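# Refit the band over corner guard and carton

## Task

Loop the band back around the carton so it passes over the corner guard and encircles the carton; the guard must be sitting in its proper spot when you finish, and the carton must be left lying level.

## Robot and tools

Robot: two arms, left_arm and right_arm, mounted on opposite sides of a table. Names are not image sides. left_arm's base is at (+0.003, +0.453, +0.144) m on the +y side, quat_wxyz (+0.703, 0, 0, -0.711). right_arm's base is at (-0.002, -0.455, +0.108) m, quat_wxyz (+0.703, 0, 0, +0.711). Each has a parallel gripper. The fingers point along the gripper's +x axis and close along its y axis. end_effector_position is the midpoint between the fingers, 3 to 4 cm short of the tips. Only the final 1.5 cm of each inner finger face is flat.

Frames: scene frame origin is the table centre, table top at z = +0.020 m, +z up. Reported hand poses, velocities and wrist-camera poses are in each arm's own base frame. Fixed cameras use the scene frame. Motion offsets are along the axes of that arm's current Hand target.

Row layout (shared by execute_actions and move): one list of 14 numbers, each in [-1, 1]. The first 7 are left_arm: dx, dy, dz, rx, ry, rz, opening. The last 7 are the same for right_arm. Always send all 14, even when one arm is idle. dx..rz are an offset from the Hand target held when the action or move began, not a pose. 1.0 equals 0.6 m of travel or 180 degrees of turn. rx, ry, rz form a single rotation vector. Opening is absolute: +1 is fully open (0.080 m), -1 fully closed. Empty fingers touch near -0.78. Closing from fully open takes about 0.6 s or more. Sending six zeros re-requests the current Hand target. A 0 in the opening slot is a real command, so to leave a gripper unchanged, resend its current opening.

execute_actions(actions, cameras): actions is a list of actions. Each action is up to 15 rows, one per 1/30 s step, and the last row is held to fill 15 steps. Every row counts from the action's start pose. Repeating an offset in a new action moves the arm further again. An empty actions list returns images and the full state. cameras is a list of names, ["all"], or []. An unknown name invalidates the call.

move(target, speed, blend, opening_speed, grip_force, blocking, cameras): drives each gripper in a straight line toward an offset from its Hand target. target is one 14-number row, or up to 15 rows that all count from the same starting Hand targets. speed is m/s, 0.002 to 4.3, default 0.25; turning is capped at twice that in rad/s. Give one number or one per target. blend (m) rounds corners in a list; 0 stops at each target. opening_speed is per second on the -1..+1 scale, at least 0.2. grip_force is newtons per pad, 8 to 34, per arm or shared; it persists. blocking=false returns after about 0.5 s while motion continues. Paths take at least 0.5 s and are cut at 10 s. They do not avoid obstacles or the other arm. Faster moves lag, stray and strike harder. Do not route a hand close to its own base, because the shoulder posture can flip.

The move: line reports the outcome:
- done: the arm is at rest within 8 mm and 2 degrees.
- off_target, moving, held, blocked or fault are the other outcomes.
- blocked: the gripper stopped far from its aim, usually against something, and now holds there.
- limits=paced: the pose was clipped.
- limits=held: a check withheld steps.

wait(seconds 0 to 10) lets time pass with the last commands held. stop() brakes a running move. zoom_image(camera, region [x0, y0, x1, y1], at most 504 by 504 pixels) enlarges part of the latest image. Cameras, all 896x504: cam_head_left, cam_head_right, cam_high, cam_low, cam_left_wrist, cam_right_wrist. finished_scene(scene) ends the current scene irreversibly; pass its number. The result must hold without the robot.

Reading results: grip_measured uses the opening scale and can be off by about 2 mm. On a firmly held hard part it reads up to about 3 mm narrower than the part. To grip, command about 0.08 below the reading at first contact for full force; a smaller margin grips softer. Hand target is the last commanded pose after clipping. The gripper often settles short of it; the next command, even all zeros, asks for it again. If it still falls short, send the gap as an offset. Orientation commands are clipped to within 32 degrees of the measured one each step. Joint torques and External joint torques are in joint order waist, shoulder, elbow, wrist pitch, wrist yaw, wrist roll. An outside push toward larger joint values lowers the external reading. "within noise" means the arm is still.

Joint ranges (rad):
- waist -3.054 to 3.054
- shoulder 0 to 3.142
- elbow 0 to 2.356
- wrist pitch and yaw -1.571 to 1.571
- wrist roll -3.142 to 3.142

Contact torque limits (N m): waist 18, shoulder 22.3, elbow 22.2, wrist pitch 5.86, wrist yaw 5.84, wrist roll 5.48. Reaching one freezes that arm for 10 s. Held weight counts toward these limits.

Avoid the following:
- Dropping things or letting anything leave the table.
- Releasing parts that are still moving.
- Slamming into the table or heavy objects.
- Arm-to-arm contact, including one gripper closing on the other's fingers.
- Strain on the wrist camera cables.
- Large one-step jumps, which cause over-speed faults.
- Long pushes toward unreachable poses or holding stretched out, which heat motors; 95 °C triggers a fault.

Pushing past a contact presses harder, so pull the target back to release a push. Check the hand's position and tilt after each move, and correct any droop. Loose items may occasionally get nudged by the scene.

Each tool is called as a command line: name --argument value for each argument, lists and objects as JSON in quotes; but a table of rows of numbers goes row by row, as --pt "numbers of a row", without its own name.

## Session

execute_actions --actions '[]'

Scene clock: 0.00 s.
left_arm: end_effector_position=(+0.2450, -0.2521, +0.1755) grip_measured=+1.000 end_effector_quat_wxyz=(+0.549, +0.543, +0.261, -0.580) | right_arm: end_effector_position=(+0.3905, -0.0510, +0.3143) grip_measured=+1.000 end_effector_quat_wxyz=(+0.793, -0.240, +0.107, -0.550)
Joint positions: left_arm=[-0.744 1.554 1.347 -0.97 0.13 1.122 0.08] | right_arm=[0.257 1.733 1.063 1.317 1.413 -1.166 0.08]
Joint velocities: within noise
Joint torques (N m): no reading
External joint torques (N m): no reading
Motor temperatures (°C): left_arm=[31 31 31 36 32 32] | right_arm=[27 29 30 39 33 30]
Heat: left arm: hottest wrist pitch 36 °C (+0.0 °C/min); right arm: hottest wrist pitch 39 °C (+0.0 °C/min).
Hand target: left_arm +0.2454, -0.2526, +0.1781; +0.551, +0.543, +0.257, -0.579 | right_arm +0.3897, -0.0512, +0.3176; +0.794, -0.236, +0.103, -0.551
Tool commands: left_gripper/opening=+1.0 right_gripper/opening=+1.0
camera_calibration:
cam_left_wrist: T_world_to_cam=[[-0.910067, 0.300429, -0.285517, 0.353842], [0.289746, 0.953753, 0.0800178, 0.184367], [0.296352, -0.00990575, -0.955027, 0.170107], [0, 0, 0, 1]] pos_world=[0.218189, -0.280459, 0.248732]
cam_right_wrist: T_world_to_cam=[[-0.841164, -0.234243, 0.487415, 0.164554], [-0.518653, 0.0942662, -0.849772, 0.499266], [0.153106, -0.967597, -0.200784, 0.0354575], [0, 0, 0, 1]] pos_world=[0.391934, 0.0257902, 0.351176]

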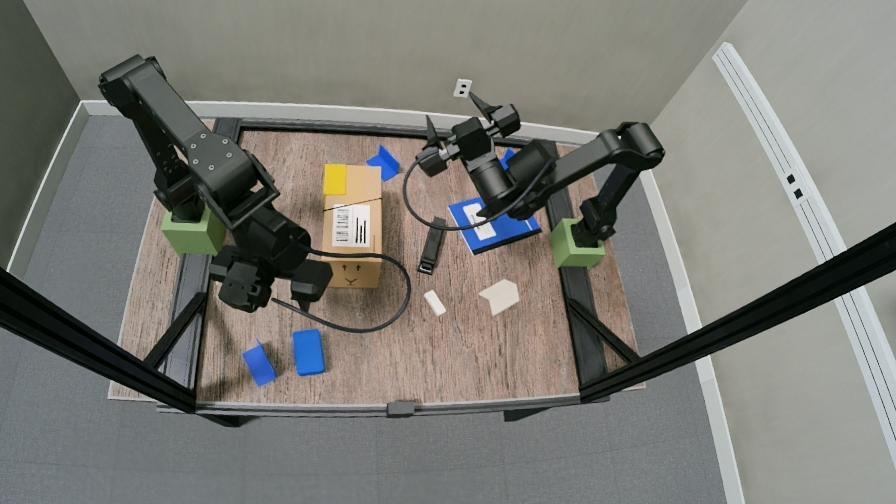

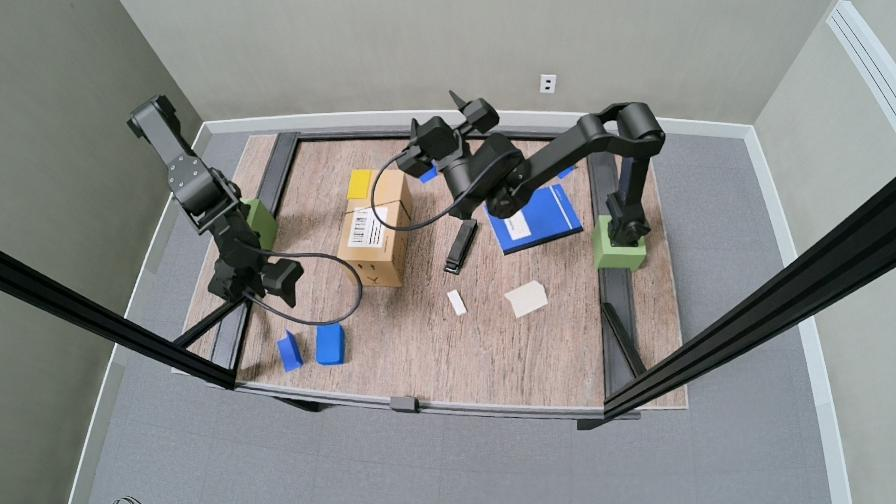

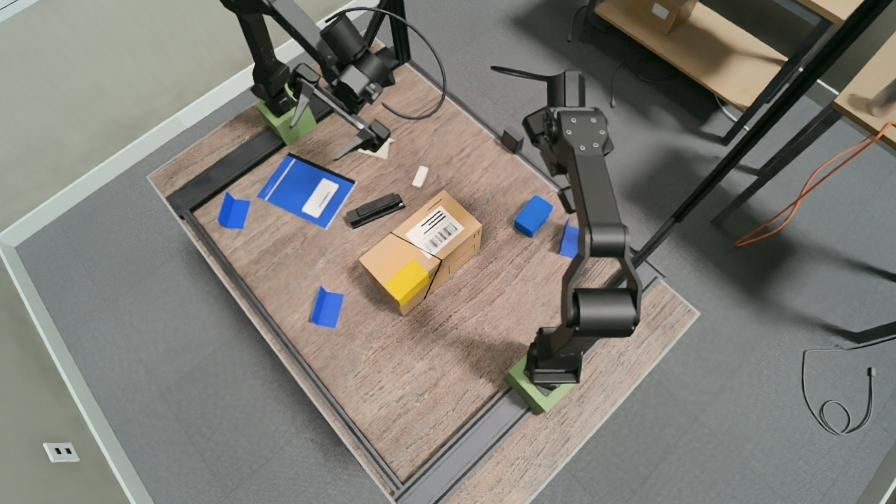

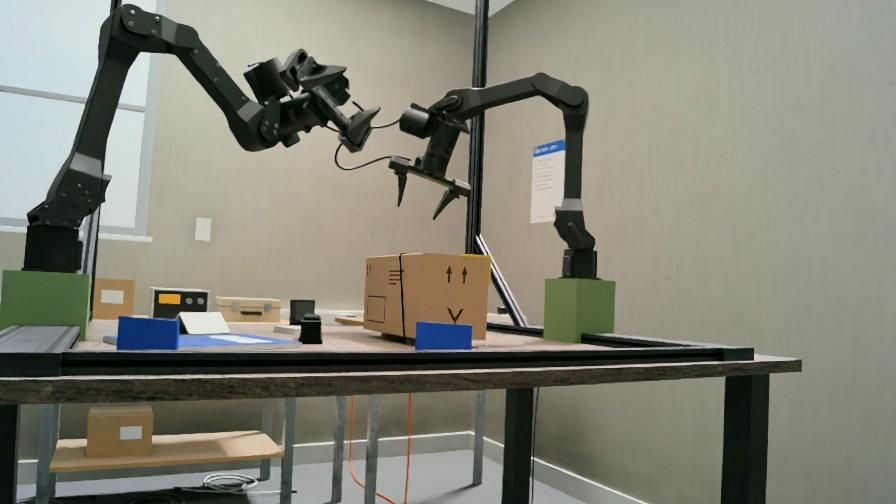

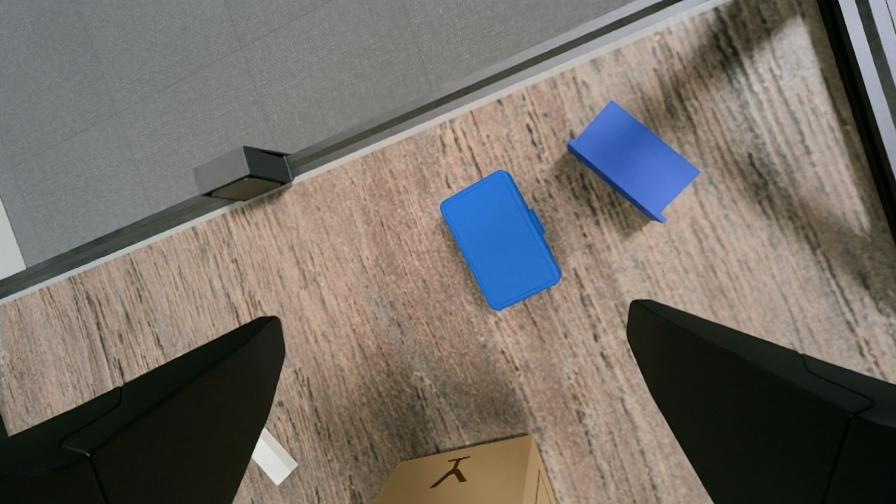

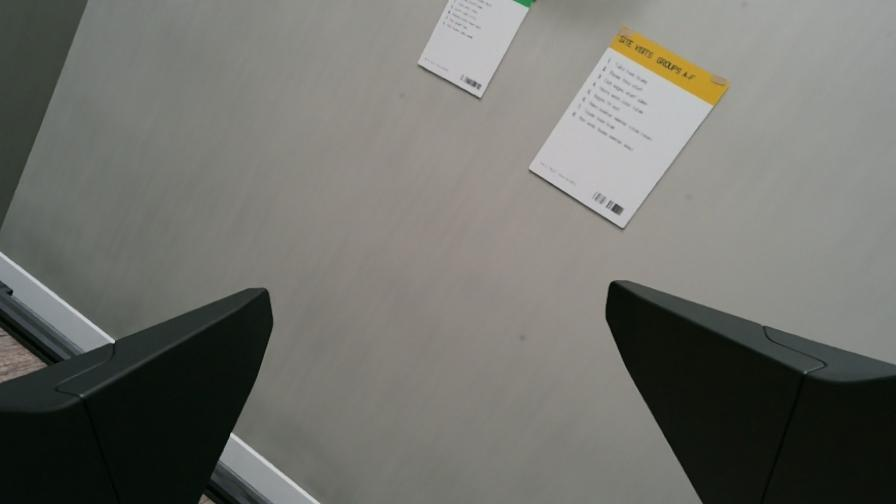

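zoom_image --camera "cam_high" --region '[350, 180, 500, 330]'

zoom_image --camera "cam_head_left" --region '[300, 150, 400, 300]'

zoom_image --camera "cam_head_right" --region '[320, 150, 430, 300]'

zoom_image --camera "cam_low" --region '[350, 240, 520, 360]'

Scaled by 3.360.

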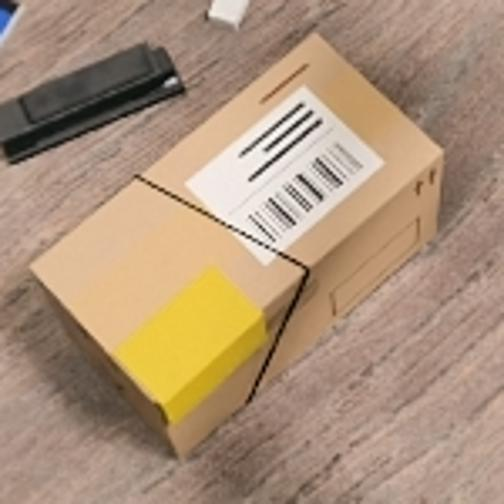

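Scaled by 3.360.

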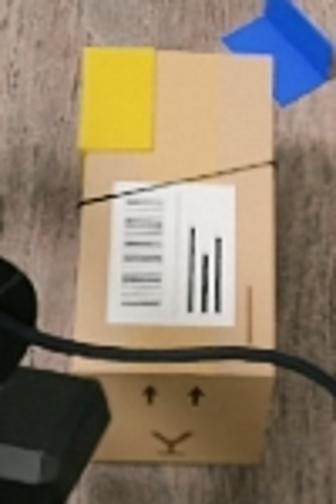

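Scaled by 3.360.

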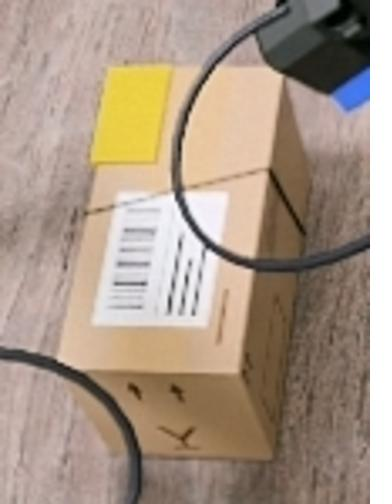

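Scaled by 2.965.

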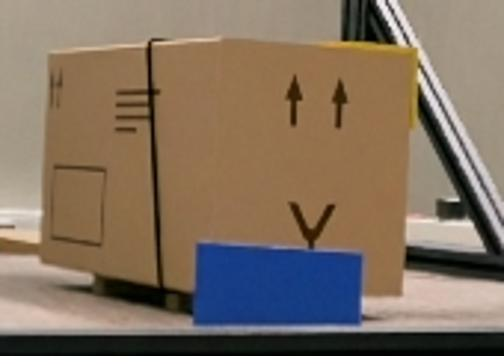

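move --target '[-0.0786, -0.2053, -0.4435, -0.5321, -0.0196, 0.2407, 0, -0.1905, -0.0865, -0.2534, 0.0155, 0.1551, 0.391, 0.5]' --speed 0.18 --cameras '["cam_left_wrist", "cam_head_right", "cam_right_wrist"]'

Scene clock: 68.07 s.
left_arm: end_effector_position=(+0.2160, +0.0348, +0.1125) grip_measured=+0.003 end_effector_quat_wxyz=(+0.924, +0.002, +0.382, +0.000) | right_arm: end_effector_position=(+0.2414, +0.0001, +0.2005) grip_measured=+0.504 end_effector_quat_wxyz=(+0.922, +0.014, +0.384, -0.039)
Joint positions: left_arm=[0.307 0.687 0.434 -0.555 0.215 0.224 0.035] | right_arm=[0.067 0.835 0.821 -0.781 0.108 0.104 0.058]
Joint torques (N m): left_arm=[0.22 -1.32 3.99 1.26 0.12 -0.02] | right_arm=[-0.17 -2.86 5.8 0.95 -0.07 -0.04]
External joint torques (N m): left_arm=[0.22 -0.47 -2.55 -0.09 0.02 -0.02] | right_arm=[-0.19 -1.48 -0.41 -0.39 -0.11 -0.04]
Motor temperatures (°C): left_arm=[31 36 35 38 32 32] | right_arm=[27 36 33 40 33 30]
Heat: left arm: hottest wrist pitch 38 °C (+2.0 °C/min); right arm: hottest wrist pitch 40 °C (+1.0 °C/min).
Hand target: left_arm +0.2150, +0.0349, +0.1102; +0.924, +0.000, +0.382, +0.000 | right_arm +0.2399, -0.0001, +0.2001; +0.923, +0.015, +0.383, -0.038
Off the commanded pose: left_arm 0.003 m, 0 deg | right_arm 0.002 m, 0 deg.
move: done
camera_calibration:
cam_left_wrist: T_world_to_cam=[[-0.0413011, -0.999044, -0.0143195, 0.0503947], [-0.910494, 0.0435345, -0.411224, 0.27039], [0.411454, -0.00394621, -0.911422, 0.091373], [0, 0, 0, 1]] pos_world=[0.210674, 0.0389358, 0.195192]
cam_right_wrist: T_world_to_cam=[[-0.122105, -0.991915, 0.0345684, 0.0238224], [-0.910835, 0.0981514, -0.400932, 0.325128], [0.394298, -0.0804419, -0.915455, 0.169918], [0, 0, 0, 1]] pos_world=[0.232049, 0.00538659, 0.285084]
Images, in order (width x height): cam_head_right 896x504, cam_left_wrist 896x504, cam_right_wrist 896x504.

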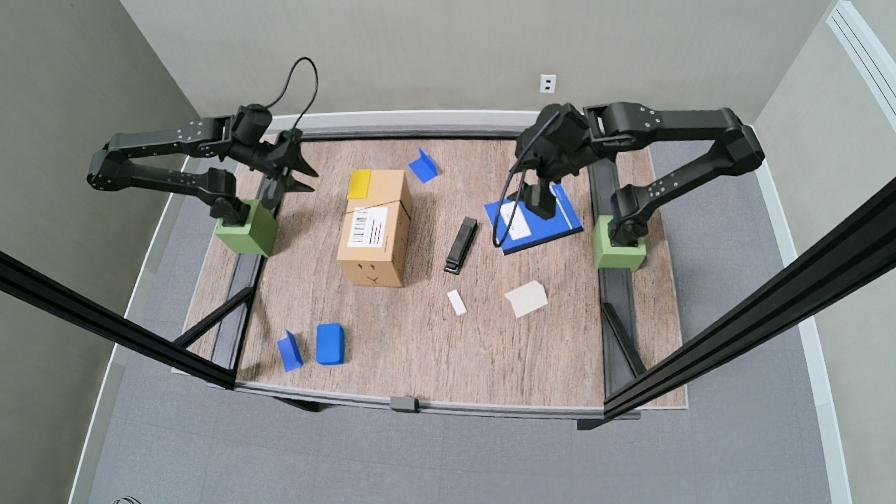

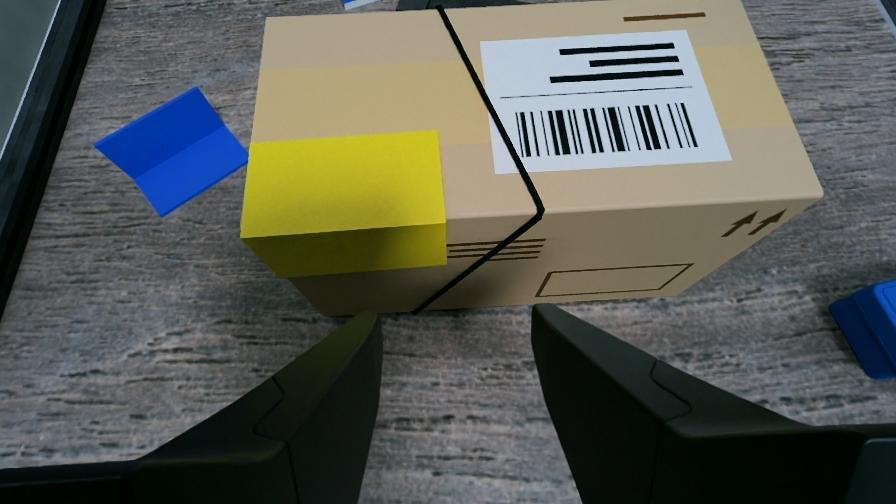

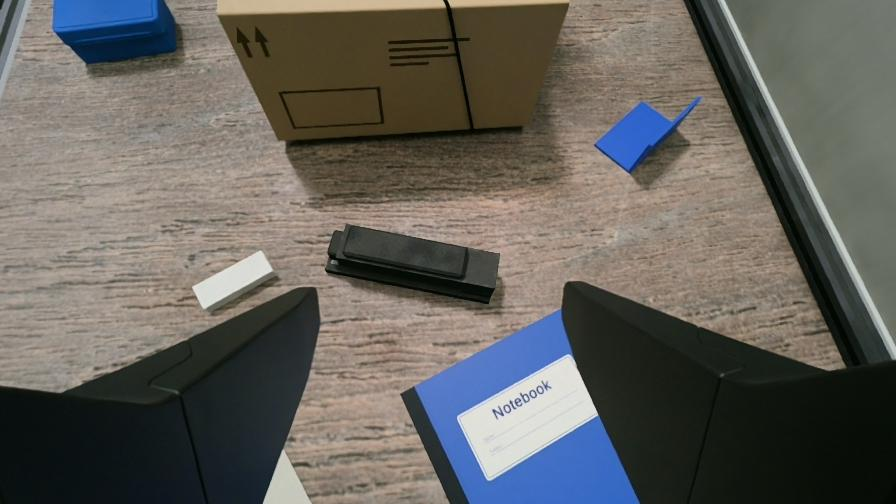

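move --target '[0.1198, -0.0632, 0.1075, -0.0053, 0.25, 0.0022, -0.2, 0, 0, 0, 0, 0, 0, 0.5]' --speed 0.12 --cameras '["cam_left_wrist"]'

Scene clock: 108.30 s.
left_arm: end_effector_position=(+0.3079, -0.0025, +0.1042) grip_measured=-0.197 end_effector_quat_wxyz=(+0.706, -0.008, +0.708, +0.006) | right_arm: end_effector_position=(+0.2414, +0.0001, +0.2005) grip_measured=+0.504 end_effector_quat_wxyz=(+0.922, +0.014, +0.384, -0.038)
Joint positions: left_arm=[-0.007 1.722 1.314 -1.166 0.003 -0.026 0.026] | right_arm=[0.067 0.835 0.821 -0.781 0.107 0.104 0.058]
Joint torques (N m): left_arm=[-0.26 -5.43 5.75 0.05 -0.12 -0.03] | right_arm=[-0.24 -2.81 5.84 0.95 -0.06 -0.06]
External joint torques (N m): left_arm=[-0.21 1.03 0.35 -0.29 -0.12 -0.03] | right_arm=[-0.23 -1.37 -0.41 -0.4 -0.12 -0.06]
Heat: left arm: hottest wrist pitch 40 °C (+3.0 °C/min); right arm: hottest wrist pitch 41 °C (+1.0 °C/min).
Hand target: left_arm +0.3115, -0.0030, +0.1050; +0.707, -0.006, +0.707, +0.006 | right_arm +0.2399, -0.0001, +0.2001; +0.923, +0.015, +0.383, -0.038
Off the commanded pose: left_arm 0.004 m, 0 deg | right_arm 0.002 m, 0 deg.
move: done
camera_calibration:
cam_left_wrist: T_world_to_cam=[[-0.0166425, -0.999613, 0.0223115, 0.00529313], [-0.933893, 0.0235117, 0.35678, 0.279403], [-0.357166, -0.0148988, -0.933922, 0.284736], [0, 0, 0, 1]] pos_world=[0.362718, 0.00296407, 0.166118]
Images, in order (width x height): cam_left_wrist 896x504.

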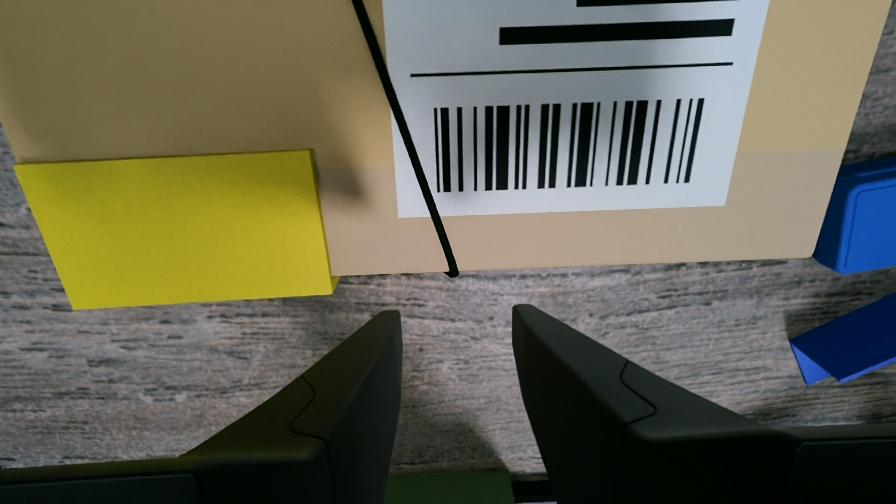

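move --pt "0.07 0.005 -0.0083 0 0 0 -0.3 0 0 0 0 0 0 0.5" --pt "0.093 0.005 -0.0083 0 0 0 -0.3 0 0 0 0 0 0 0.5" --speed '[0.1, 0.03]' --blend '[0.005, 0]' --cameras '["cam_left_wrist"]'

zoom_image --camera "cam_left_wrist" --region '[340, 230, 640, 400]'

Scene clock: 121.33 s.
left_arm: end_effector_position=(+0.3084, -0.0015, +0.0595) grip_measured=-0.297 end_effector_quat_wxyz=(+0.714, -0.007, +0.701, +0.005) | right_arm: end_effector_position=(+0.2414, +0.0001, +0.2005) grip_measured=+0.504 end_effector_quat_wxyz=(+0.922, +0.014, +0.384, -0.038)
Joint positions: left_arm=[-0.003 1.75 1.164 -0.966 0.003 -0.021 0.022] | right_arm=[0.067 0.835 0.821 -0.781 0.107 0.104 0.058]
Joint torques (N m): left_arm=[0.28 -4.43 1.8 1.5 -0.1 0.08] | right_arm=[-0.21 -2.86 5.81 0.96 -0.07 -0.05]
External joint torques (N m): left_arm=[0.29 2.03 -3.4 1.12 -0.1 0.08] | right_arm=[-0.21 -1.46 -0.39 -0.38 -0.12 -0.05]
Motor temperatures (°C): left_arm=[31 34 35 38 32 32] | right_arm=[27 31 34 41 33 30]
Heat: left arm: hottest wrist pitch 38 °C (+1.0 °C/min); right arm: hottest wrist pitch 41 °C (+1.0 °C/min).
Hand target: left_arm +0.3065, -0.0001, +0.0492; +0.707, -0.006, +0.707, +0.006 | right_arm +0.2399, -0.0001, +0.2001; +0.923, +0.015, +0.383, -0.038
Off the commanded pose: left_arm 0.011 m, 1 deg | right_arm 0.001 m, 0 deg.
move: off_target (left_arm)
camera_calibration:
cam_left_wrist: T_world_to_cam=[[-0.0190153, -0.999577, 0.0219979, 0.00814415], [-0.941243, 0.0253172, 0.336779, 0.299191], [-0.337194, -0.0143014, -0.941327, 0.23751], [0, 0, 0, 1]] pos_world=[0.361853, 0.00396278, 0.122634]
Images, in order (width x height): cam_left_wrist 896x504.

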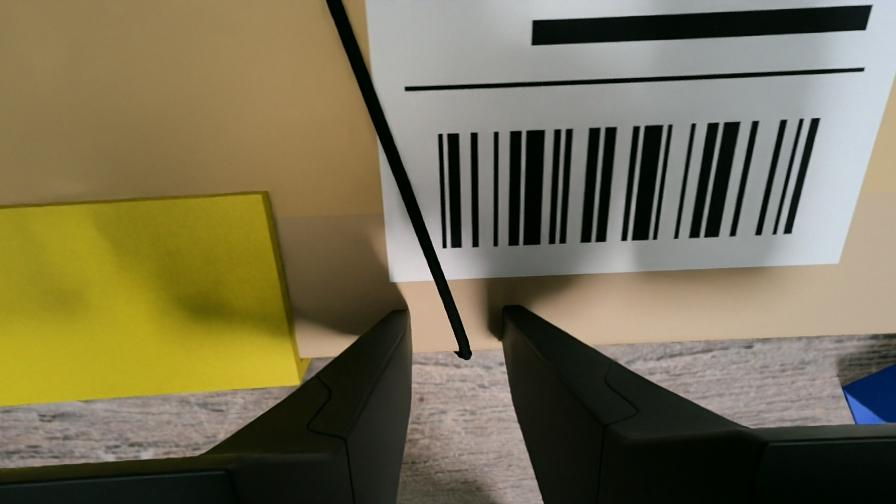

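Scaled by 1.680.

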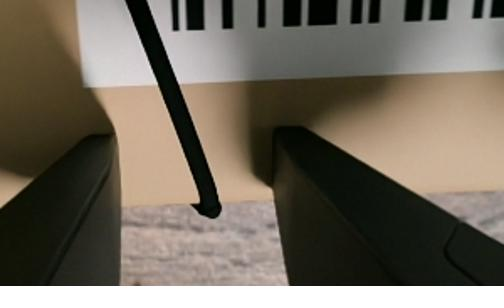

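move --pt "0.006 0 0 0 0 0 -0.3 0 0 0 0 0 0 0.5" --pt "0.006 0 0 0 0 0 -1 0 0 0 0 0 0 0.5" --pt "-0.0488 0 -0.0333 0 0 0 -1 0 0 0 0 0 0 0.5" --speed '[0.03, 0.03, 0.03]' --opening_speed 0.6 --cameras '["cam_left_wrist"]'

zoom_image --camera "cam_left_wrist" --region '[340, 200, 640, 370]'

Scene clock: 140.70 s.
left_arm: end_effector_position=(+0.2911, +0.0017, +0.0738) grip_measured=-0.764 end_effector_quat_wxyz=(+0.707, -0.005, +0.708, +0.010) | right_arm: end_effector_position=(+0.2414, +0.0001, +0.2005) grip_measured=+0.504 end_effector_quat_wxyz=(+0.922, +0.014, +0.384, -0.038)
Joint positions: left_arm=[0.002 1.685 1.149 -1.035 -0.007 -0.019 0.001] | right_arm=[0.067 0.835 0.821 -0.781 0.107 0.104 0.058]
Joint torques (N m): left_arm=[-0.32 -8.43 3.08 -0.8 0.19 0.02] | right_arm=[-0.2 -2.84 5.8 0.95 -0.07 -0.05]
External joint torques (N m): left_arm=[-0.33 -2.39 -2.13 -1.13 0.2 0.02] | right_arm=[-0.19 -1.4 -0.5 -0.41 -0.12 -0.05]
Heat: left arm: hottest wrist pitch 39 °C (+0.0 °C/min); right arm: hottest wrist pitch 41 °C (+0.0 °C/min).
Hand target: left_arm +0.2865, -0.0005, +0.0785; +0.707, -0.006, +0.707, +0.006 | right_arm +0.2399, -0.0001, +0.2001; +0.923, +0.015, +0.383, -0.038
Off the commanded pose: left_arm 0.007 m, 0 deg | right_arm 0.001 m, 0 deg.
move: done; target 2's new opening was sent with left_arm's hand 0.013 m and 1 deg from that target
camera_calibration:
cam_left_wrist: T_world_to_cam=[[-0.0139484, -0.999826, 0.0123502, 0.00998022], [-0.934493, 0.0174288, 0.355553, 0.274803], [-0.355707, -0.00658179, -0.934574, 0.250122], [0, 0, 0, 1]] pos_world=[0.345911, 0.00683524, 0.135927]
Images, in order (width x height): cam_left_wrist 896x504.

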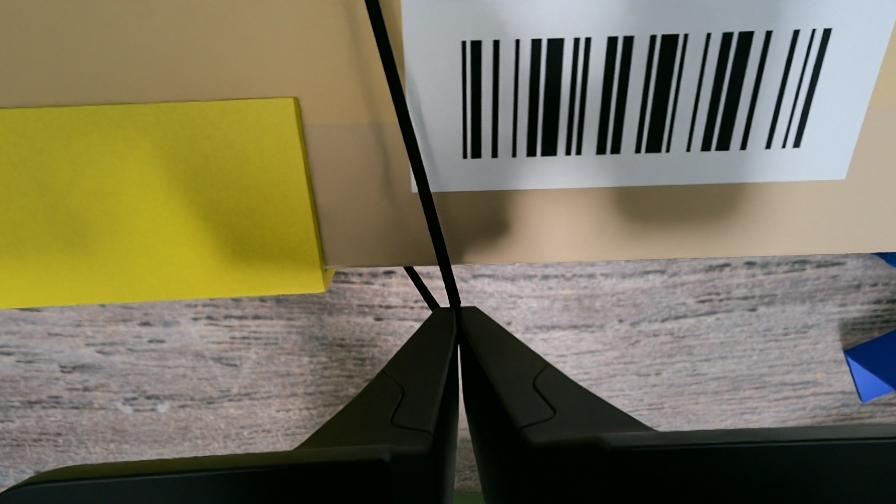

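Scaled by 1.680.

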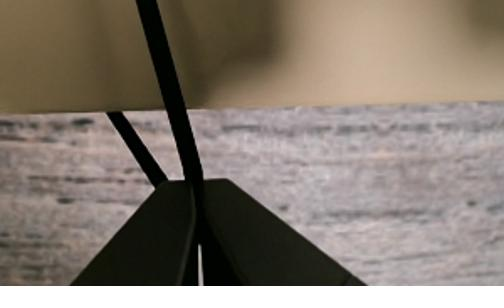

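move --target '[0, 0.141, 0, 0, 0, 0, -1, 0, 0, 0, 0, 0, 0, 0.5]' --speed 0.05 --cameras '["cam_left_wrist"]'

zoom_image --camera "cam_left_wrist" --region '[250, 50, 700, 350]'

Scene clock: 150.23 s.
left_arm: end_effector_position=(+0.2856, +0.0803, +0.0769) grip_measured=-0.764 end_effector_quat_wxyz=(+0.710, -0.006, +0.704, +0.002) | right_arm: end_effector_position=(+0.2414, +0.0001, +0.2005) grip_measured=+0.504 end_effector_quat_wxyz=(+0.922, +0.014, +0.384, -0.038)
Joint positions: left_arm=[0.278 1.697 1.174 -1.042 0.008 0.266 0.001] | right_arm=[0.067 0.835 0.821 -0.781 0.107 0.104 0.058]
Joint torques (N m): left_arm=[0.68 -5.7 5.22 -0.71 -0.24 0.11] | right_arm=[-0.24 -2.8 5.83 0.95 -0.07 -0.04]
External joint torques (N m): left_arm=[0.7 0.44 -0.04 -1.04 -0.25 0.11] | right_arm=[-0.26 -1.43 -0.36 -0.39 -0.12 -0.05]
Heat: left arm: hottest wrist pitch 38 °C (-2.0 °C/min); right arm: hottest wrist pitch 41 °C (+0.0 °C/min).
Hand target: left_arm +0.2850, +0.0841, +0.0784; +0.707, -0.006, +0.707, +0.006 | right_arm +0.2399, -0.0001, +0.2001; +0.923, +0.015, +0.383, -0.038
Off the commanded pose: left_arm 0.004 m, 1 deg | right_arm 0.001 m, 0 deg.
move: done
camera_calibration:
cam_left_wrist: T_world_to_cam=[[-0.0241304, -0.999395, 0.0250362, 0.0903267], [-0.937585, 0.0313144, 0.346344, 0.267704], [-0.346918, -0.0151161, -0.937774, 0.249957], [0, 0, 0, 1]] pos_world=[0.33989, 0.0856675, 0.139424]
Images, in order (width x height): cam_left_wrist 896x504.

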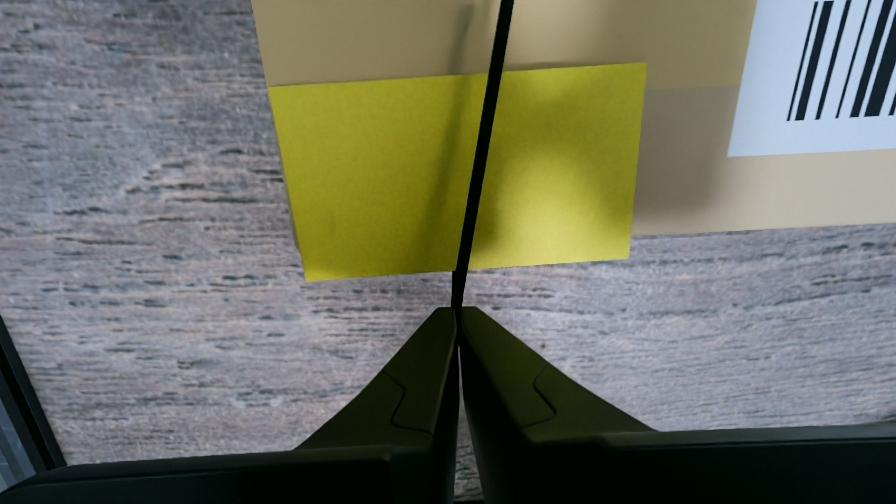

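Scaled by 1.120.

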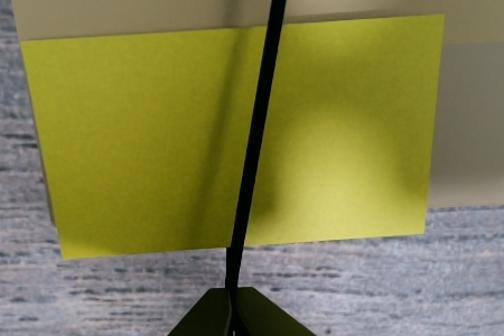

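move --pt "0.034 0 0.0362 0 0 0 -1 0 0 0 0 0 0 0.5" --pt "0.034 0 0.0362 0 0 0 -0.45 0 0 0 0 0 0 0.5" --pt "-0.06 0 0.0362 0 0 0 -0.3 0 0 0 0 0 0 0.5" --speed '[0.04, 0.03, 0.1]' --opening_speed 0.4 --cameras '["cam_left_wrist", "cam_right_wrist"]'

zoom_image --camera "cam_left_wrist" --region '[250, 50, 700, 350]'

Scene clock: 164.53 s.
left_arm: end_effector_position=(+0.3033, +0.0835, +0.1069) grip_measured=-0.304 end_effector_quat_wxyz=(+0.698, -0.008, +0.716, +0.003) | right_arm: end_effector_position=(+0.2414, +0.0001, +0.2005) grip_measured=+0.504 end_effector_quat_wxyz=(+0.922, +0.014, +0.384, -0.038)
Joint positions: left_arm=[0.269 1.765 1.375 -1.208 0 0.252 0.021] | right_arm=[0.067 0.835 0.821 -0.781 0.107 0.104 0.058]
Joint torques (N m): left_arm=[-0.06 -8.08 5.73 0.01 -0.01 -0.01] | right_arm=[-0.21 -2.85 5.78 0.95 -0.08 -0.05]
External joint torques (N m): left_arm=[-0.08 -1.24 0.35 -0.27 -0.02 -0.01] | right_arm=[-0.21 -1.44 -0.46 -0.39 -0.13 -0.05]
Heat: left arm: hottest wrist pitch 38 °C (-2.0 °C/min); right arm: hottest wrist pitch 41 °C (+0.0 °C/min).
Hand target: left_arm +0.3066, +0.0844, +0.1144; +0.707, -0.006, +0.707, +0.006 | right_arm +0.2399, -0.0001, +0.2001; +0.923, +0.015, +0.383, -0.038
Off the commanded pose: left_arm 0.008 m, 2 deg | right_arm 0.001 m, 0 deg.
move: done; target 2's new opening was sent with left_arm's hand 0.009 m and 0 deg from that target
camera_calibration:
cam_left_wrist: T_world_to_cam=[[-0.0183758, -0.999453, 0.0274976, 0.0911257], [-0.925521, 0.0274082, 0.377704, 0.266971], [-0.378251, -0.018509, -0.925518, 0.292739], [0, 0, 0, 1]] pos_world=[0.35949, 0.089177, 0.167594]
cam_right_wrist: T_world_to_cam=[[-0.121564, -0.991981, 0.0345899, 0.0237897], [-0.910906, 0.0976498, -0.400894, 0.325127], [0.394301, -0.0802425, -0.915471, 0.169929], [0, 0, 0, 1]] pos_world=[0.232049, 0.00548586, 0.285084]
Images, in order (width x height): cam_left_wrist 896x504, cam_right_wrist 896x504.

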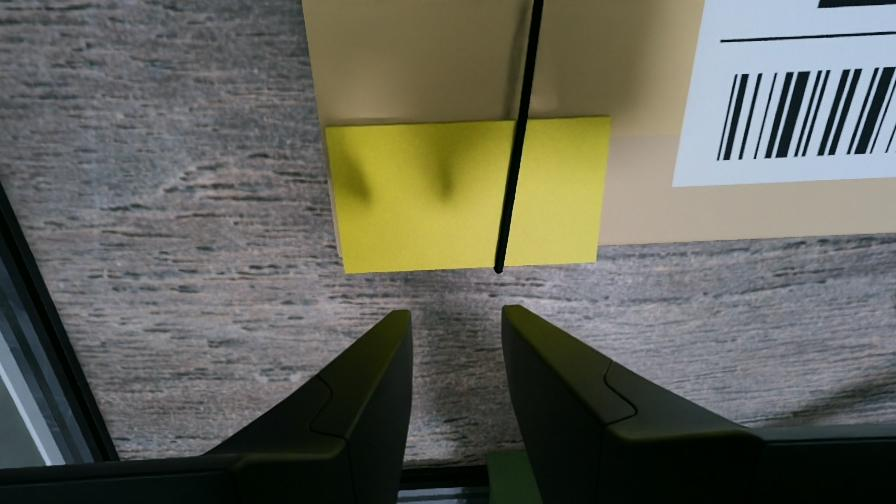

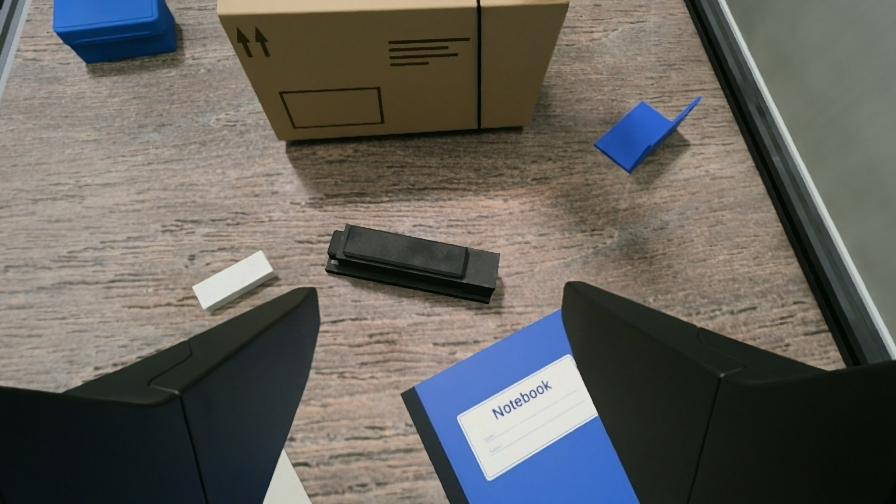

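Scaled by 1.120.

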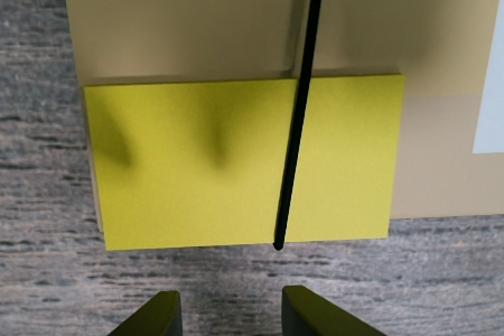

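move --target '[0.004, -0.0382, 0.1892, 0, 0, 0, -0.2, 0, 0, 0, 0, 0, 0, 0.5]' --speed 0.12 --cameras '["cam_left_wrist"]'

Scene clock: 183.60 s.
left_arm: end_effector_position=(+0.4175, +0.0635, +0.1135) grip_measured=-0.203 end_effector_quat_wxyz=(+0.707, -0.006, +0.707, +0.006) | right_arm: end_effector_position=(+0.2414, +0.0001, +0.2005) grip_measured=+0.504 end_effector_quat_wxyz=(+0.922, +0.014, +0.384, -0.038)
Joint positions: left_arm=[0.151 2.177 1.981 -1.376 0 0.134 0.026] | right_arm=[0.067 0.835 0.821 -0.781 0.107 0.104 0.058]
Joint torques (N m): left_arm=[-0.07 -8.19 5.81 0.04 -0.03 -0.03] | right_arm=[-0.28 -2.79 5.8 0.96 -0.07 -0.05]
External joint torques (N m): left_arm=[-0.08 1.39 0.38 -0.29 -0.03 -0.03] | right_arm=[-0.28 -1.36 -0.42 -0.38 -0.13 -0.05]
Motor temperatures (°C): left_arm=[31 39 36 37 32 32] | right_arm=[27 30 35 41 33 30]
Heat: left arm: hottest shoulder 39 °C (+5.0 °C/min); right arm: hottest wrist pitch 41 °C (+0.0 °C/min).
Hand target: left_arm +0.4205, +0.0635, +0.1121; +0.707, -0.006, +0.707, +0.006 | right_arm +0.2399, -0.0001, +0.2001; +0.923, +0.015, +0.383, -0.038
Off the commanded pose: left_arm 0.003 m, 0 deg | right_arm 0.001 m, 0 deg.
move: done
camera_calibration:
cam_left_wrist: T_world_to_cam=[[-0.0185941, -0.999625, 0.0201085, 0.073977], [-0.93467, 0.0245205, 0.354671, 0.377296], [-0.355031, -0.0122, -0.934775, 0.33262], [0, 0, 0, 1]] pos_world=[0.472113, 0.0687558, 0.175621]
Images, in order (width x height): cam_left_wrist 896x504.

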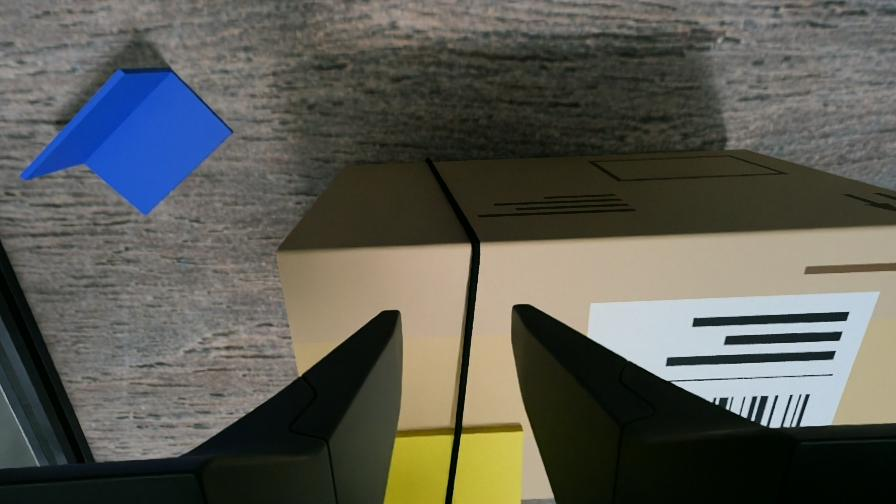

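move --pt "0.08 -0.0108 -0.0217 0 0 0 -0.3 0 0 0 0 0 0 0.5" --pt "0.105 -0.0108 -0.0217 0 0 0 -0.3 0 0 0 0 0 0 0.5" --speed '[0.1, 0.03]' --blend '[0.005, 0]' --cameras '["cam_left_wrist"]'

zoom_image --camera "cam_left_wrist" --region '[340, 230, 640, 400]'

Scene clock: 201.60 s.
left_arm: end_effector_position=(+0.4101, +0.0583, +0.0622) grip_measured=-0.297 end_effector_quat_wxyz=(+0.716, -0.006, +0.698, +0.007) | right_arm: end_effector_position=(+0.2414, +0.0001, +0.2005) grip_measured=+0.504 end_effector_quat_wxyz=(+0.922, +0.014, +0.384, -0.038)
Joint positions: left_arm=[0.141 2.133 1.708 -1.12 0.001 0.123 0.022] | right_arm=[0.067 0.835 0.821 -0.781 0.107 0.104 0.058]
Joint torques (N m): left_arm=[-0.26 -7.12 1.98 1.19 -0.03 -0.04] | right_arm=[-0.22 -2.86 5.78 0.95 -0.07 -0.05]
External joint torques (N m): left_arm=[-0.26 2.17 -3.4 0.84 -0.03 -0.04] | right_arm=[-0.23 -1.47 -0.42 -0.39 -0.12 -0.05]
Heat: left arm: hottest shoulder 40 °C (+5.0 °C/min); right arm: hottest wrist pitch 41 °C (+0.0 °C/min).
Hand target: left_arm +0.4077, +0.0568, +0.0492; +0.707, -0.006, +0.707, +0.006 | right_arm +0.2399, -0.0001, +0.2001; +0.923, +0.015, +0.383, -0.038
Off the commanded pose: left_arm 0.013 m, 1 deg | right_arm 0.001 m, 0 deg.
move: off_target (left_arm)
camera_calibration:
cam_left_wrist: T_world_to_cam=[[-0.017479, -0.999713, 0.0164044, 0.0694609], [-0.943397, 0.0219248, 0.33094, 0.393913], [-0.331204, -0.00969134, -0.943509, 0.272646], [0, 0, 0, 1]] pos_world=[0.463132, 0.0634468, 0.125744]
Images, in order (width x height): cam_left_wrist 896x504.

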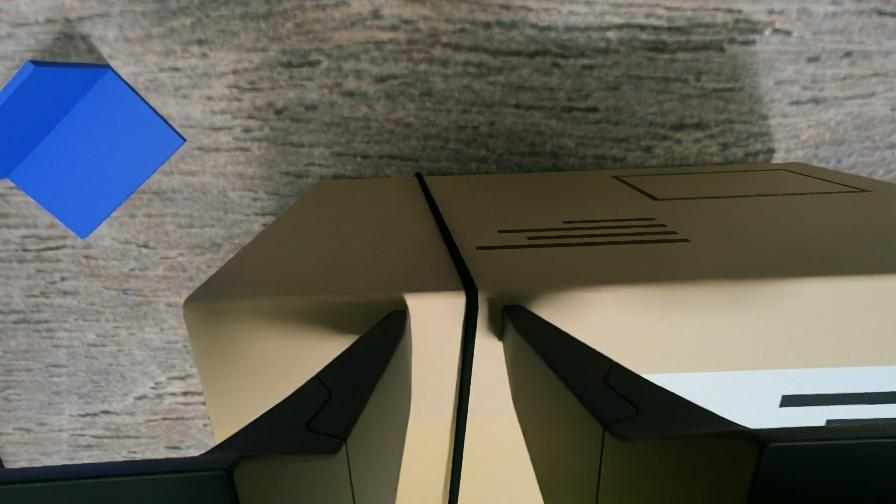

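Scaled by 1.680.

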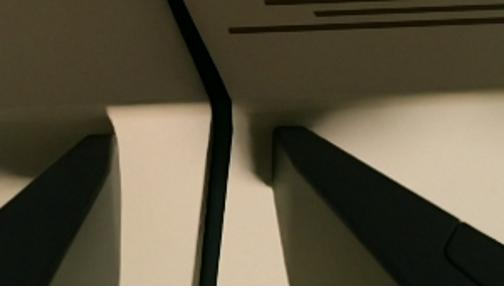

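move --pt "0.005 0.002 0 0 0 0 -0.3 0 0 0 0 0 0 0.5" --pt "0.005 0.002 0 0 0 0 -1 0 0 0 0 0 0 0.5" --pt "-0.0488 0.002 0.0267 0 0 0 -1 0 0 0 0 0 0 0.5" --pt "-0.0488 0.041 0.0267 0 0 0 -1 0 0 0 0 0 0 0.5" --speed '[0.03, 0.03, 0.03, 0.03]' --opening_speed 0.6 --cameras '["cam_left_wrist"]'

zoom_image --camera "cam_left_wrist" --region '[250, 100, 700, 400]'

Scene clock: 218.57 s.
left_arm: end_effector_position=(+0.4169, +0.0762, +0.0719) grip_measured=-0.764 end_effector_quat_wxyz=(+0.697, -0.008, +0.717, +0.001) | right_arm: end_effector_position=(+0.2414, +0.0001, +0.2005) grip_measured=+0.504 end_effector_quat_wxyz=(+0.922, +0.014, +0.384, -0.038)
Joint positions: left_arm=[0.182 2.217 1.881 -1.263 0.005 0.17 0.001] | right_arm=[0.067 0.835 0.821 -0.781 0.107 0.104 0.058]
Joint torques (N m): left_arm=[0.69 -9.68 7.15 0.25 -0.17 0.1] | right_arm=[-0.22 -2.81 5.75 0.95 -0.08 -0.05]
External joint torques (N m): left_arm=[0.71 0.12 1.75 -0.03 -0.18 0.1] | right_arm=[-0.22 -1.38 -0.47 -0.39 -0.14 -0.05]
Heat: left arm: hottest shoulder 40 °C (+5.0 °C/min); right arm: hottest wrist pitch 41 °C (+0.0 °C/min).
Hand target: left_arm +0.4233, +0.0817, +0.0785; +0.707, -0.006, +0.707, +0.006 | right_arm +0.2399, -0.0001, +0.2001; +0.923, +0.015, +0.383, -0.038
Off the commanded pose: left_arm 0.011 m, 2 deg | right_arm 0.001 m, 0 deg.
move: off_target (left_arm); target 2's new opening was sent with left_arm's hand 0.016 m and 2 deg from that target
camera_calibration:
cam_left_wrist: T_world_to_cam=[[-0.0228409, -0.999291, 0.0299449, 0.0885686], [-0.924635, 0.0325056, 0.379466, 0.384734], [-0.38017, -0.0190207, -0.924721, 0.303914], [0, 0, 0, 1]] pos_world=[0.473301, 0.0817804, 0.13239]
Images, in order (width x height): cam_left_wrist 896x504.

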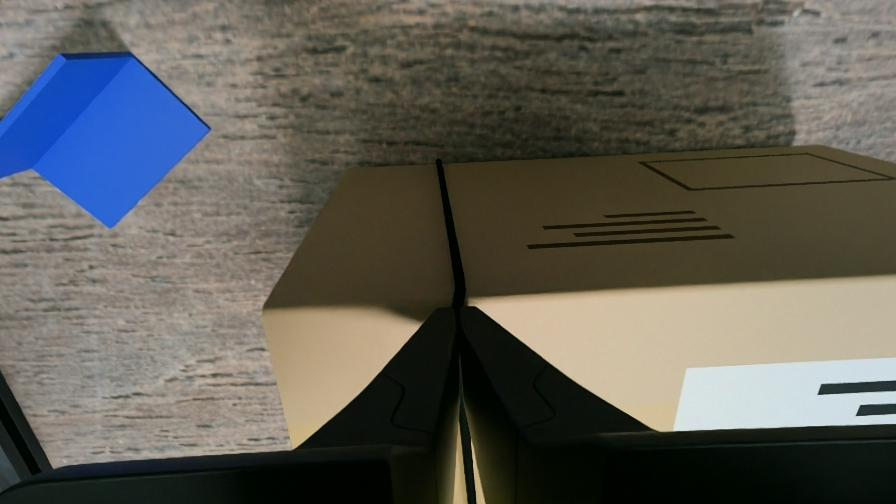

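Scaled by 1.120.

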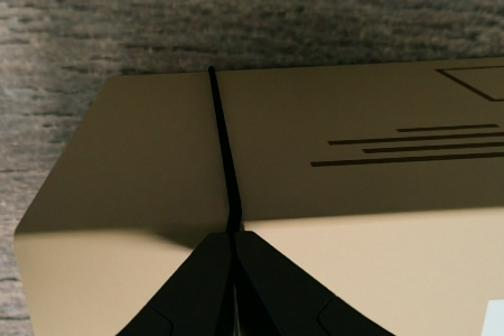

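move --pt "0 0.013 0 0 0 0 -1 0 0 0 0 0 0 0.5" --pt "0.036 0.014 -0.014 0 0 0 -1 0 0 0 0 0 0 0.5" --speed '[0.03, 0.03]' --cameras '["cam_left_wrist"]'

zoom_image --camera "cam_left_wrist" --region '[200, 100, 650, 400]'

Scene clock: 229.70 s.
left_arm: end_effector_position=(+0.4168, +0.0868, +0.0638) grip_measured=-0.764 end_effector_quat_wxyz=(+0.711, -0.005, +0.703, +0.004) | right_arm: end_effector_position=(+0.2414, +0.0001, +0.2005) grip_measured=+0.504 end_effector_quat_wxyz=(+0.922, +0.014, +0.384, -0.038)
Joint positions: left_arm=[0.207 2.193 1.809 -1.177 0.004 0.193 0.001] | right_arm=[0.067 0.835 0.821 -0.781 0.107 0.104 0.058]
Joint torques (N m): left_arm=[0.6 -8.74 2.39 0.98 -0.12 0.11] | right_arm=[-0.23 -2.81 5.83 0.95 -0.07 -0.04]
External joint torques (N m): left_arm=[0.68 0.89 -3.03 0.62 -0.14 0.11] | right_arm=[-0.24 -1.42 -0.42 -0.4 -0.12 -0.04]
Heat: left arm: hottest shoulder 40 °C (+3.0 °C/min); right arm: hottest wrist pitch 41 °C (+0.0 °C/min).
Hand target: left_arm +0.4148, +0.0900, +0.0569; +0.707, -0.006, +0.707, +0.006 | right_arm +0.2399, -0.0001, +0.2001; +0.923, +0.015, +0.383, -0.038
Off the commanded pose: left_arm 0.008 m, 1 deg | right_arm 0.001 m, 0 deg.
move: done
camera_calibration:
cam_left_wrist: T_world_to_cam=[[-0.022273, -0.999532, 0.0209509, 0.0997504], [-0.938616, 0.0281222, 0.343814, 0.395886], [-0.344243, -0.0120071, -0.938804, 0.281988], [0, 0, 0, 1]] pos_world=[0.470879, 0.0919564, 0.12653]
Images, in order (width x height): cam_left_wrist 896x504.

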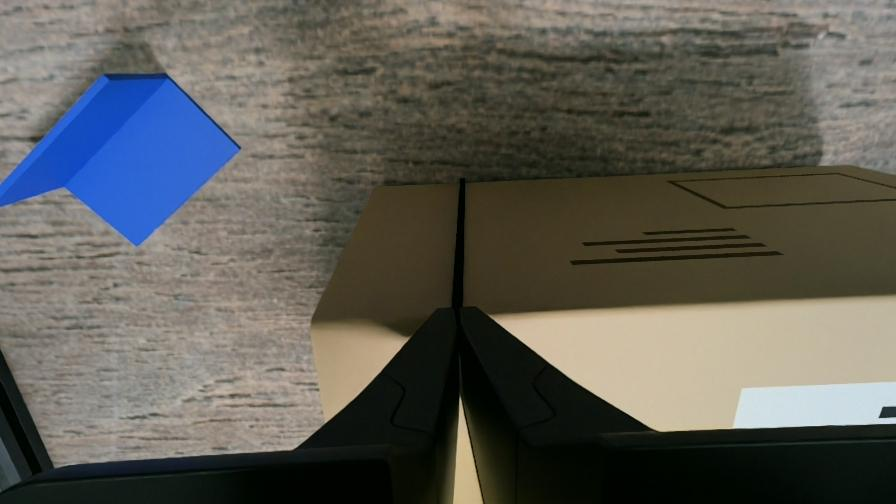

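Scaled by 1.120.

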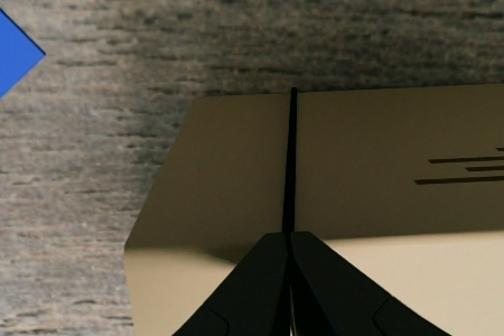

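move --pt "0 0 0 0 0 0 -0.5 0 0 0 0 0 0 0.5" --pt "-0.09 0 -0.005 0 0 0 -0.5 0 0 0 0 0 0 0.5" --speed '[0.03, 0.1]' --opening_speed 0.4 --cameras '["cam_left_wrist", "cam_right_wrist"]'

zoom_image --camera "cam_left_wrist" --region '[250, 100, 700, 500]'

Scene clock: 247.43 s.
left_arm: end_effector_position=(+0.4089, +0.0885, +0.1001) grip_measured=-0.503 end_effector_quat_wxyz=(+0.697, -0.009, +0.717, +0.004) | right_arm: end_effector_position=(+0.2414, +0.0001, +0.2005) grip_measured=+0.504 end_effector_quat_wxyz=(+0.922, +0.014, +0.384, -0.038)
Joint positions: left_arm=[0.214 2.188 1.945 -1.358 0.002 0.195 0.012] | right_arm=[0.067 0.835 0.821 -0.781 0.107 0.104 0.058]
Joint torques (N m): left_arm=[0.13 -11.37 5.82 0 -0.06 0.1] | right_arm=[-0.23 -2.82 5.83 0.95 -0.06 -0.05]
External joint torques (N m): left_arm=[0.13 -1.8 0.42 -0.3 -0.07 0.1] | right_arm=[-0.22 -1.4 -0.36 -0.37 -0.12 -0.05]
Motor temperatures (°C): left_arm=[31 45 34 38 32 32] | right_arm=[27 30 35 41 33 30]
Heat: left arm: hottest shoulder 45 °C (+6.1 °C/min); right arm: hottest wrist pitch 41 °C (+0.0 °C/min).
Hand target: left_arm +0.4117, +0.0900, +0.1109; +0.707, -0.006, +0.707, +0.006 | right_arm +0.2399, -0.0001, +0.2001; +0.923, +0.015, +0.383, -0.038
Off the commanded pose: left_arm 0.011 m, 2 deg | right_arm 0.001 m, 0 deg.
move: off_target (left_arm)
camera_calibration:
cam_left_wrist: T_world_to_cam=[[-0.0159232, -0.999481, 0.0280008, 0.0971483], [-0.924111, 0.0254041, 0.381279, 0.366495], [-0.381792, -0.0198047, -0.924036, 0.327852], [0, 0, 0, 1]] pos_world=[0.4654, 0.0942804, 0.16049]
cam_right_wrist: T_world_to_cam=[[-0.121564, -0.991981, 0.0345899, 0.0237897], [-0.910906, 0.0976498, -0.400894, 0.325127], [0.394301, -0.0802425, -0.915471, 0.169929], [0, 0, 0, 1]] pos_world=[0.232049, 0.00548586, 0.285084]
Images, in order (width x height): cam_left_wrist 896x504, cam_right_wrist 896x504.

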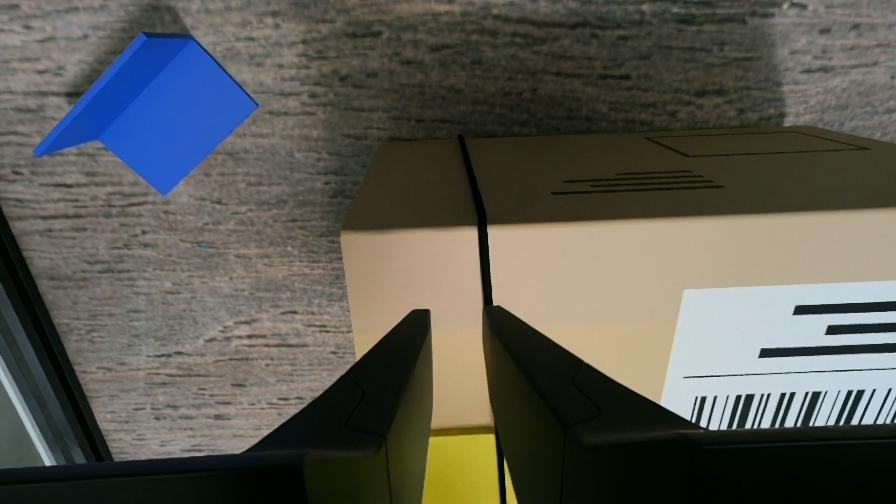

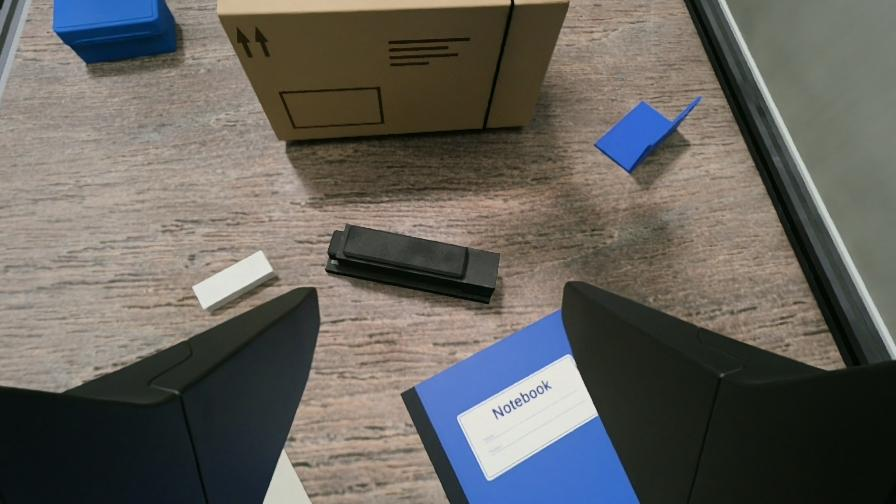

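Scaled by 1.120.

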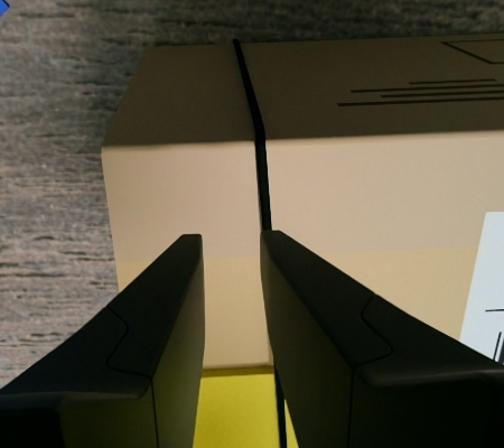

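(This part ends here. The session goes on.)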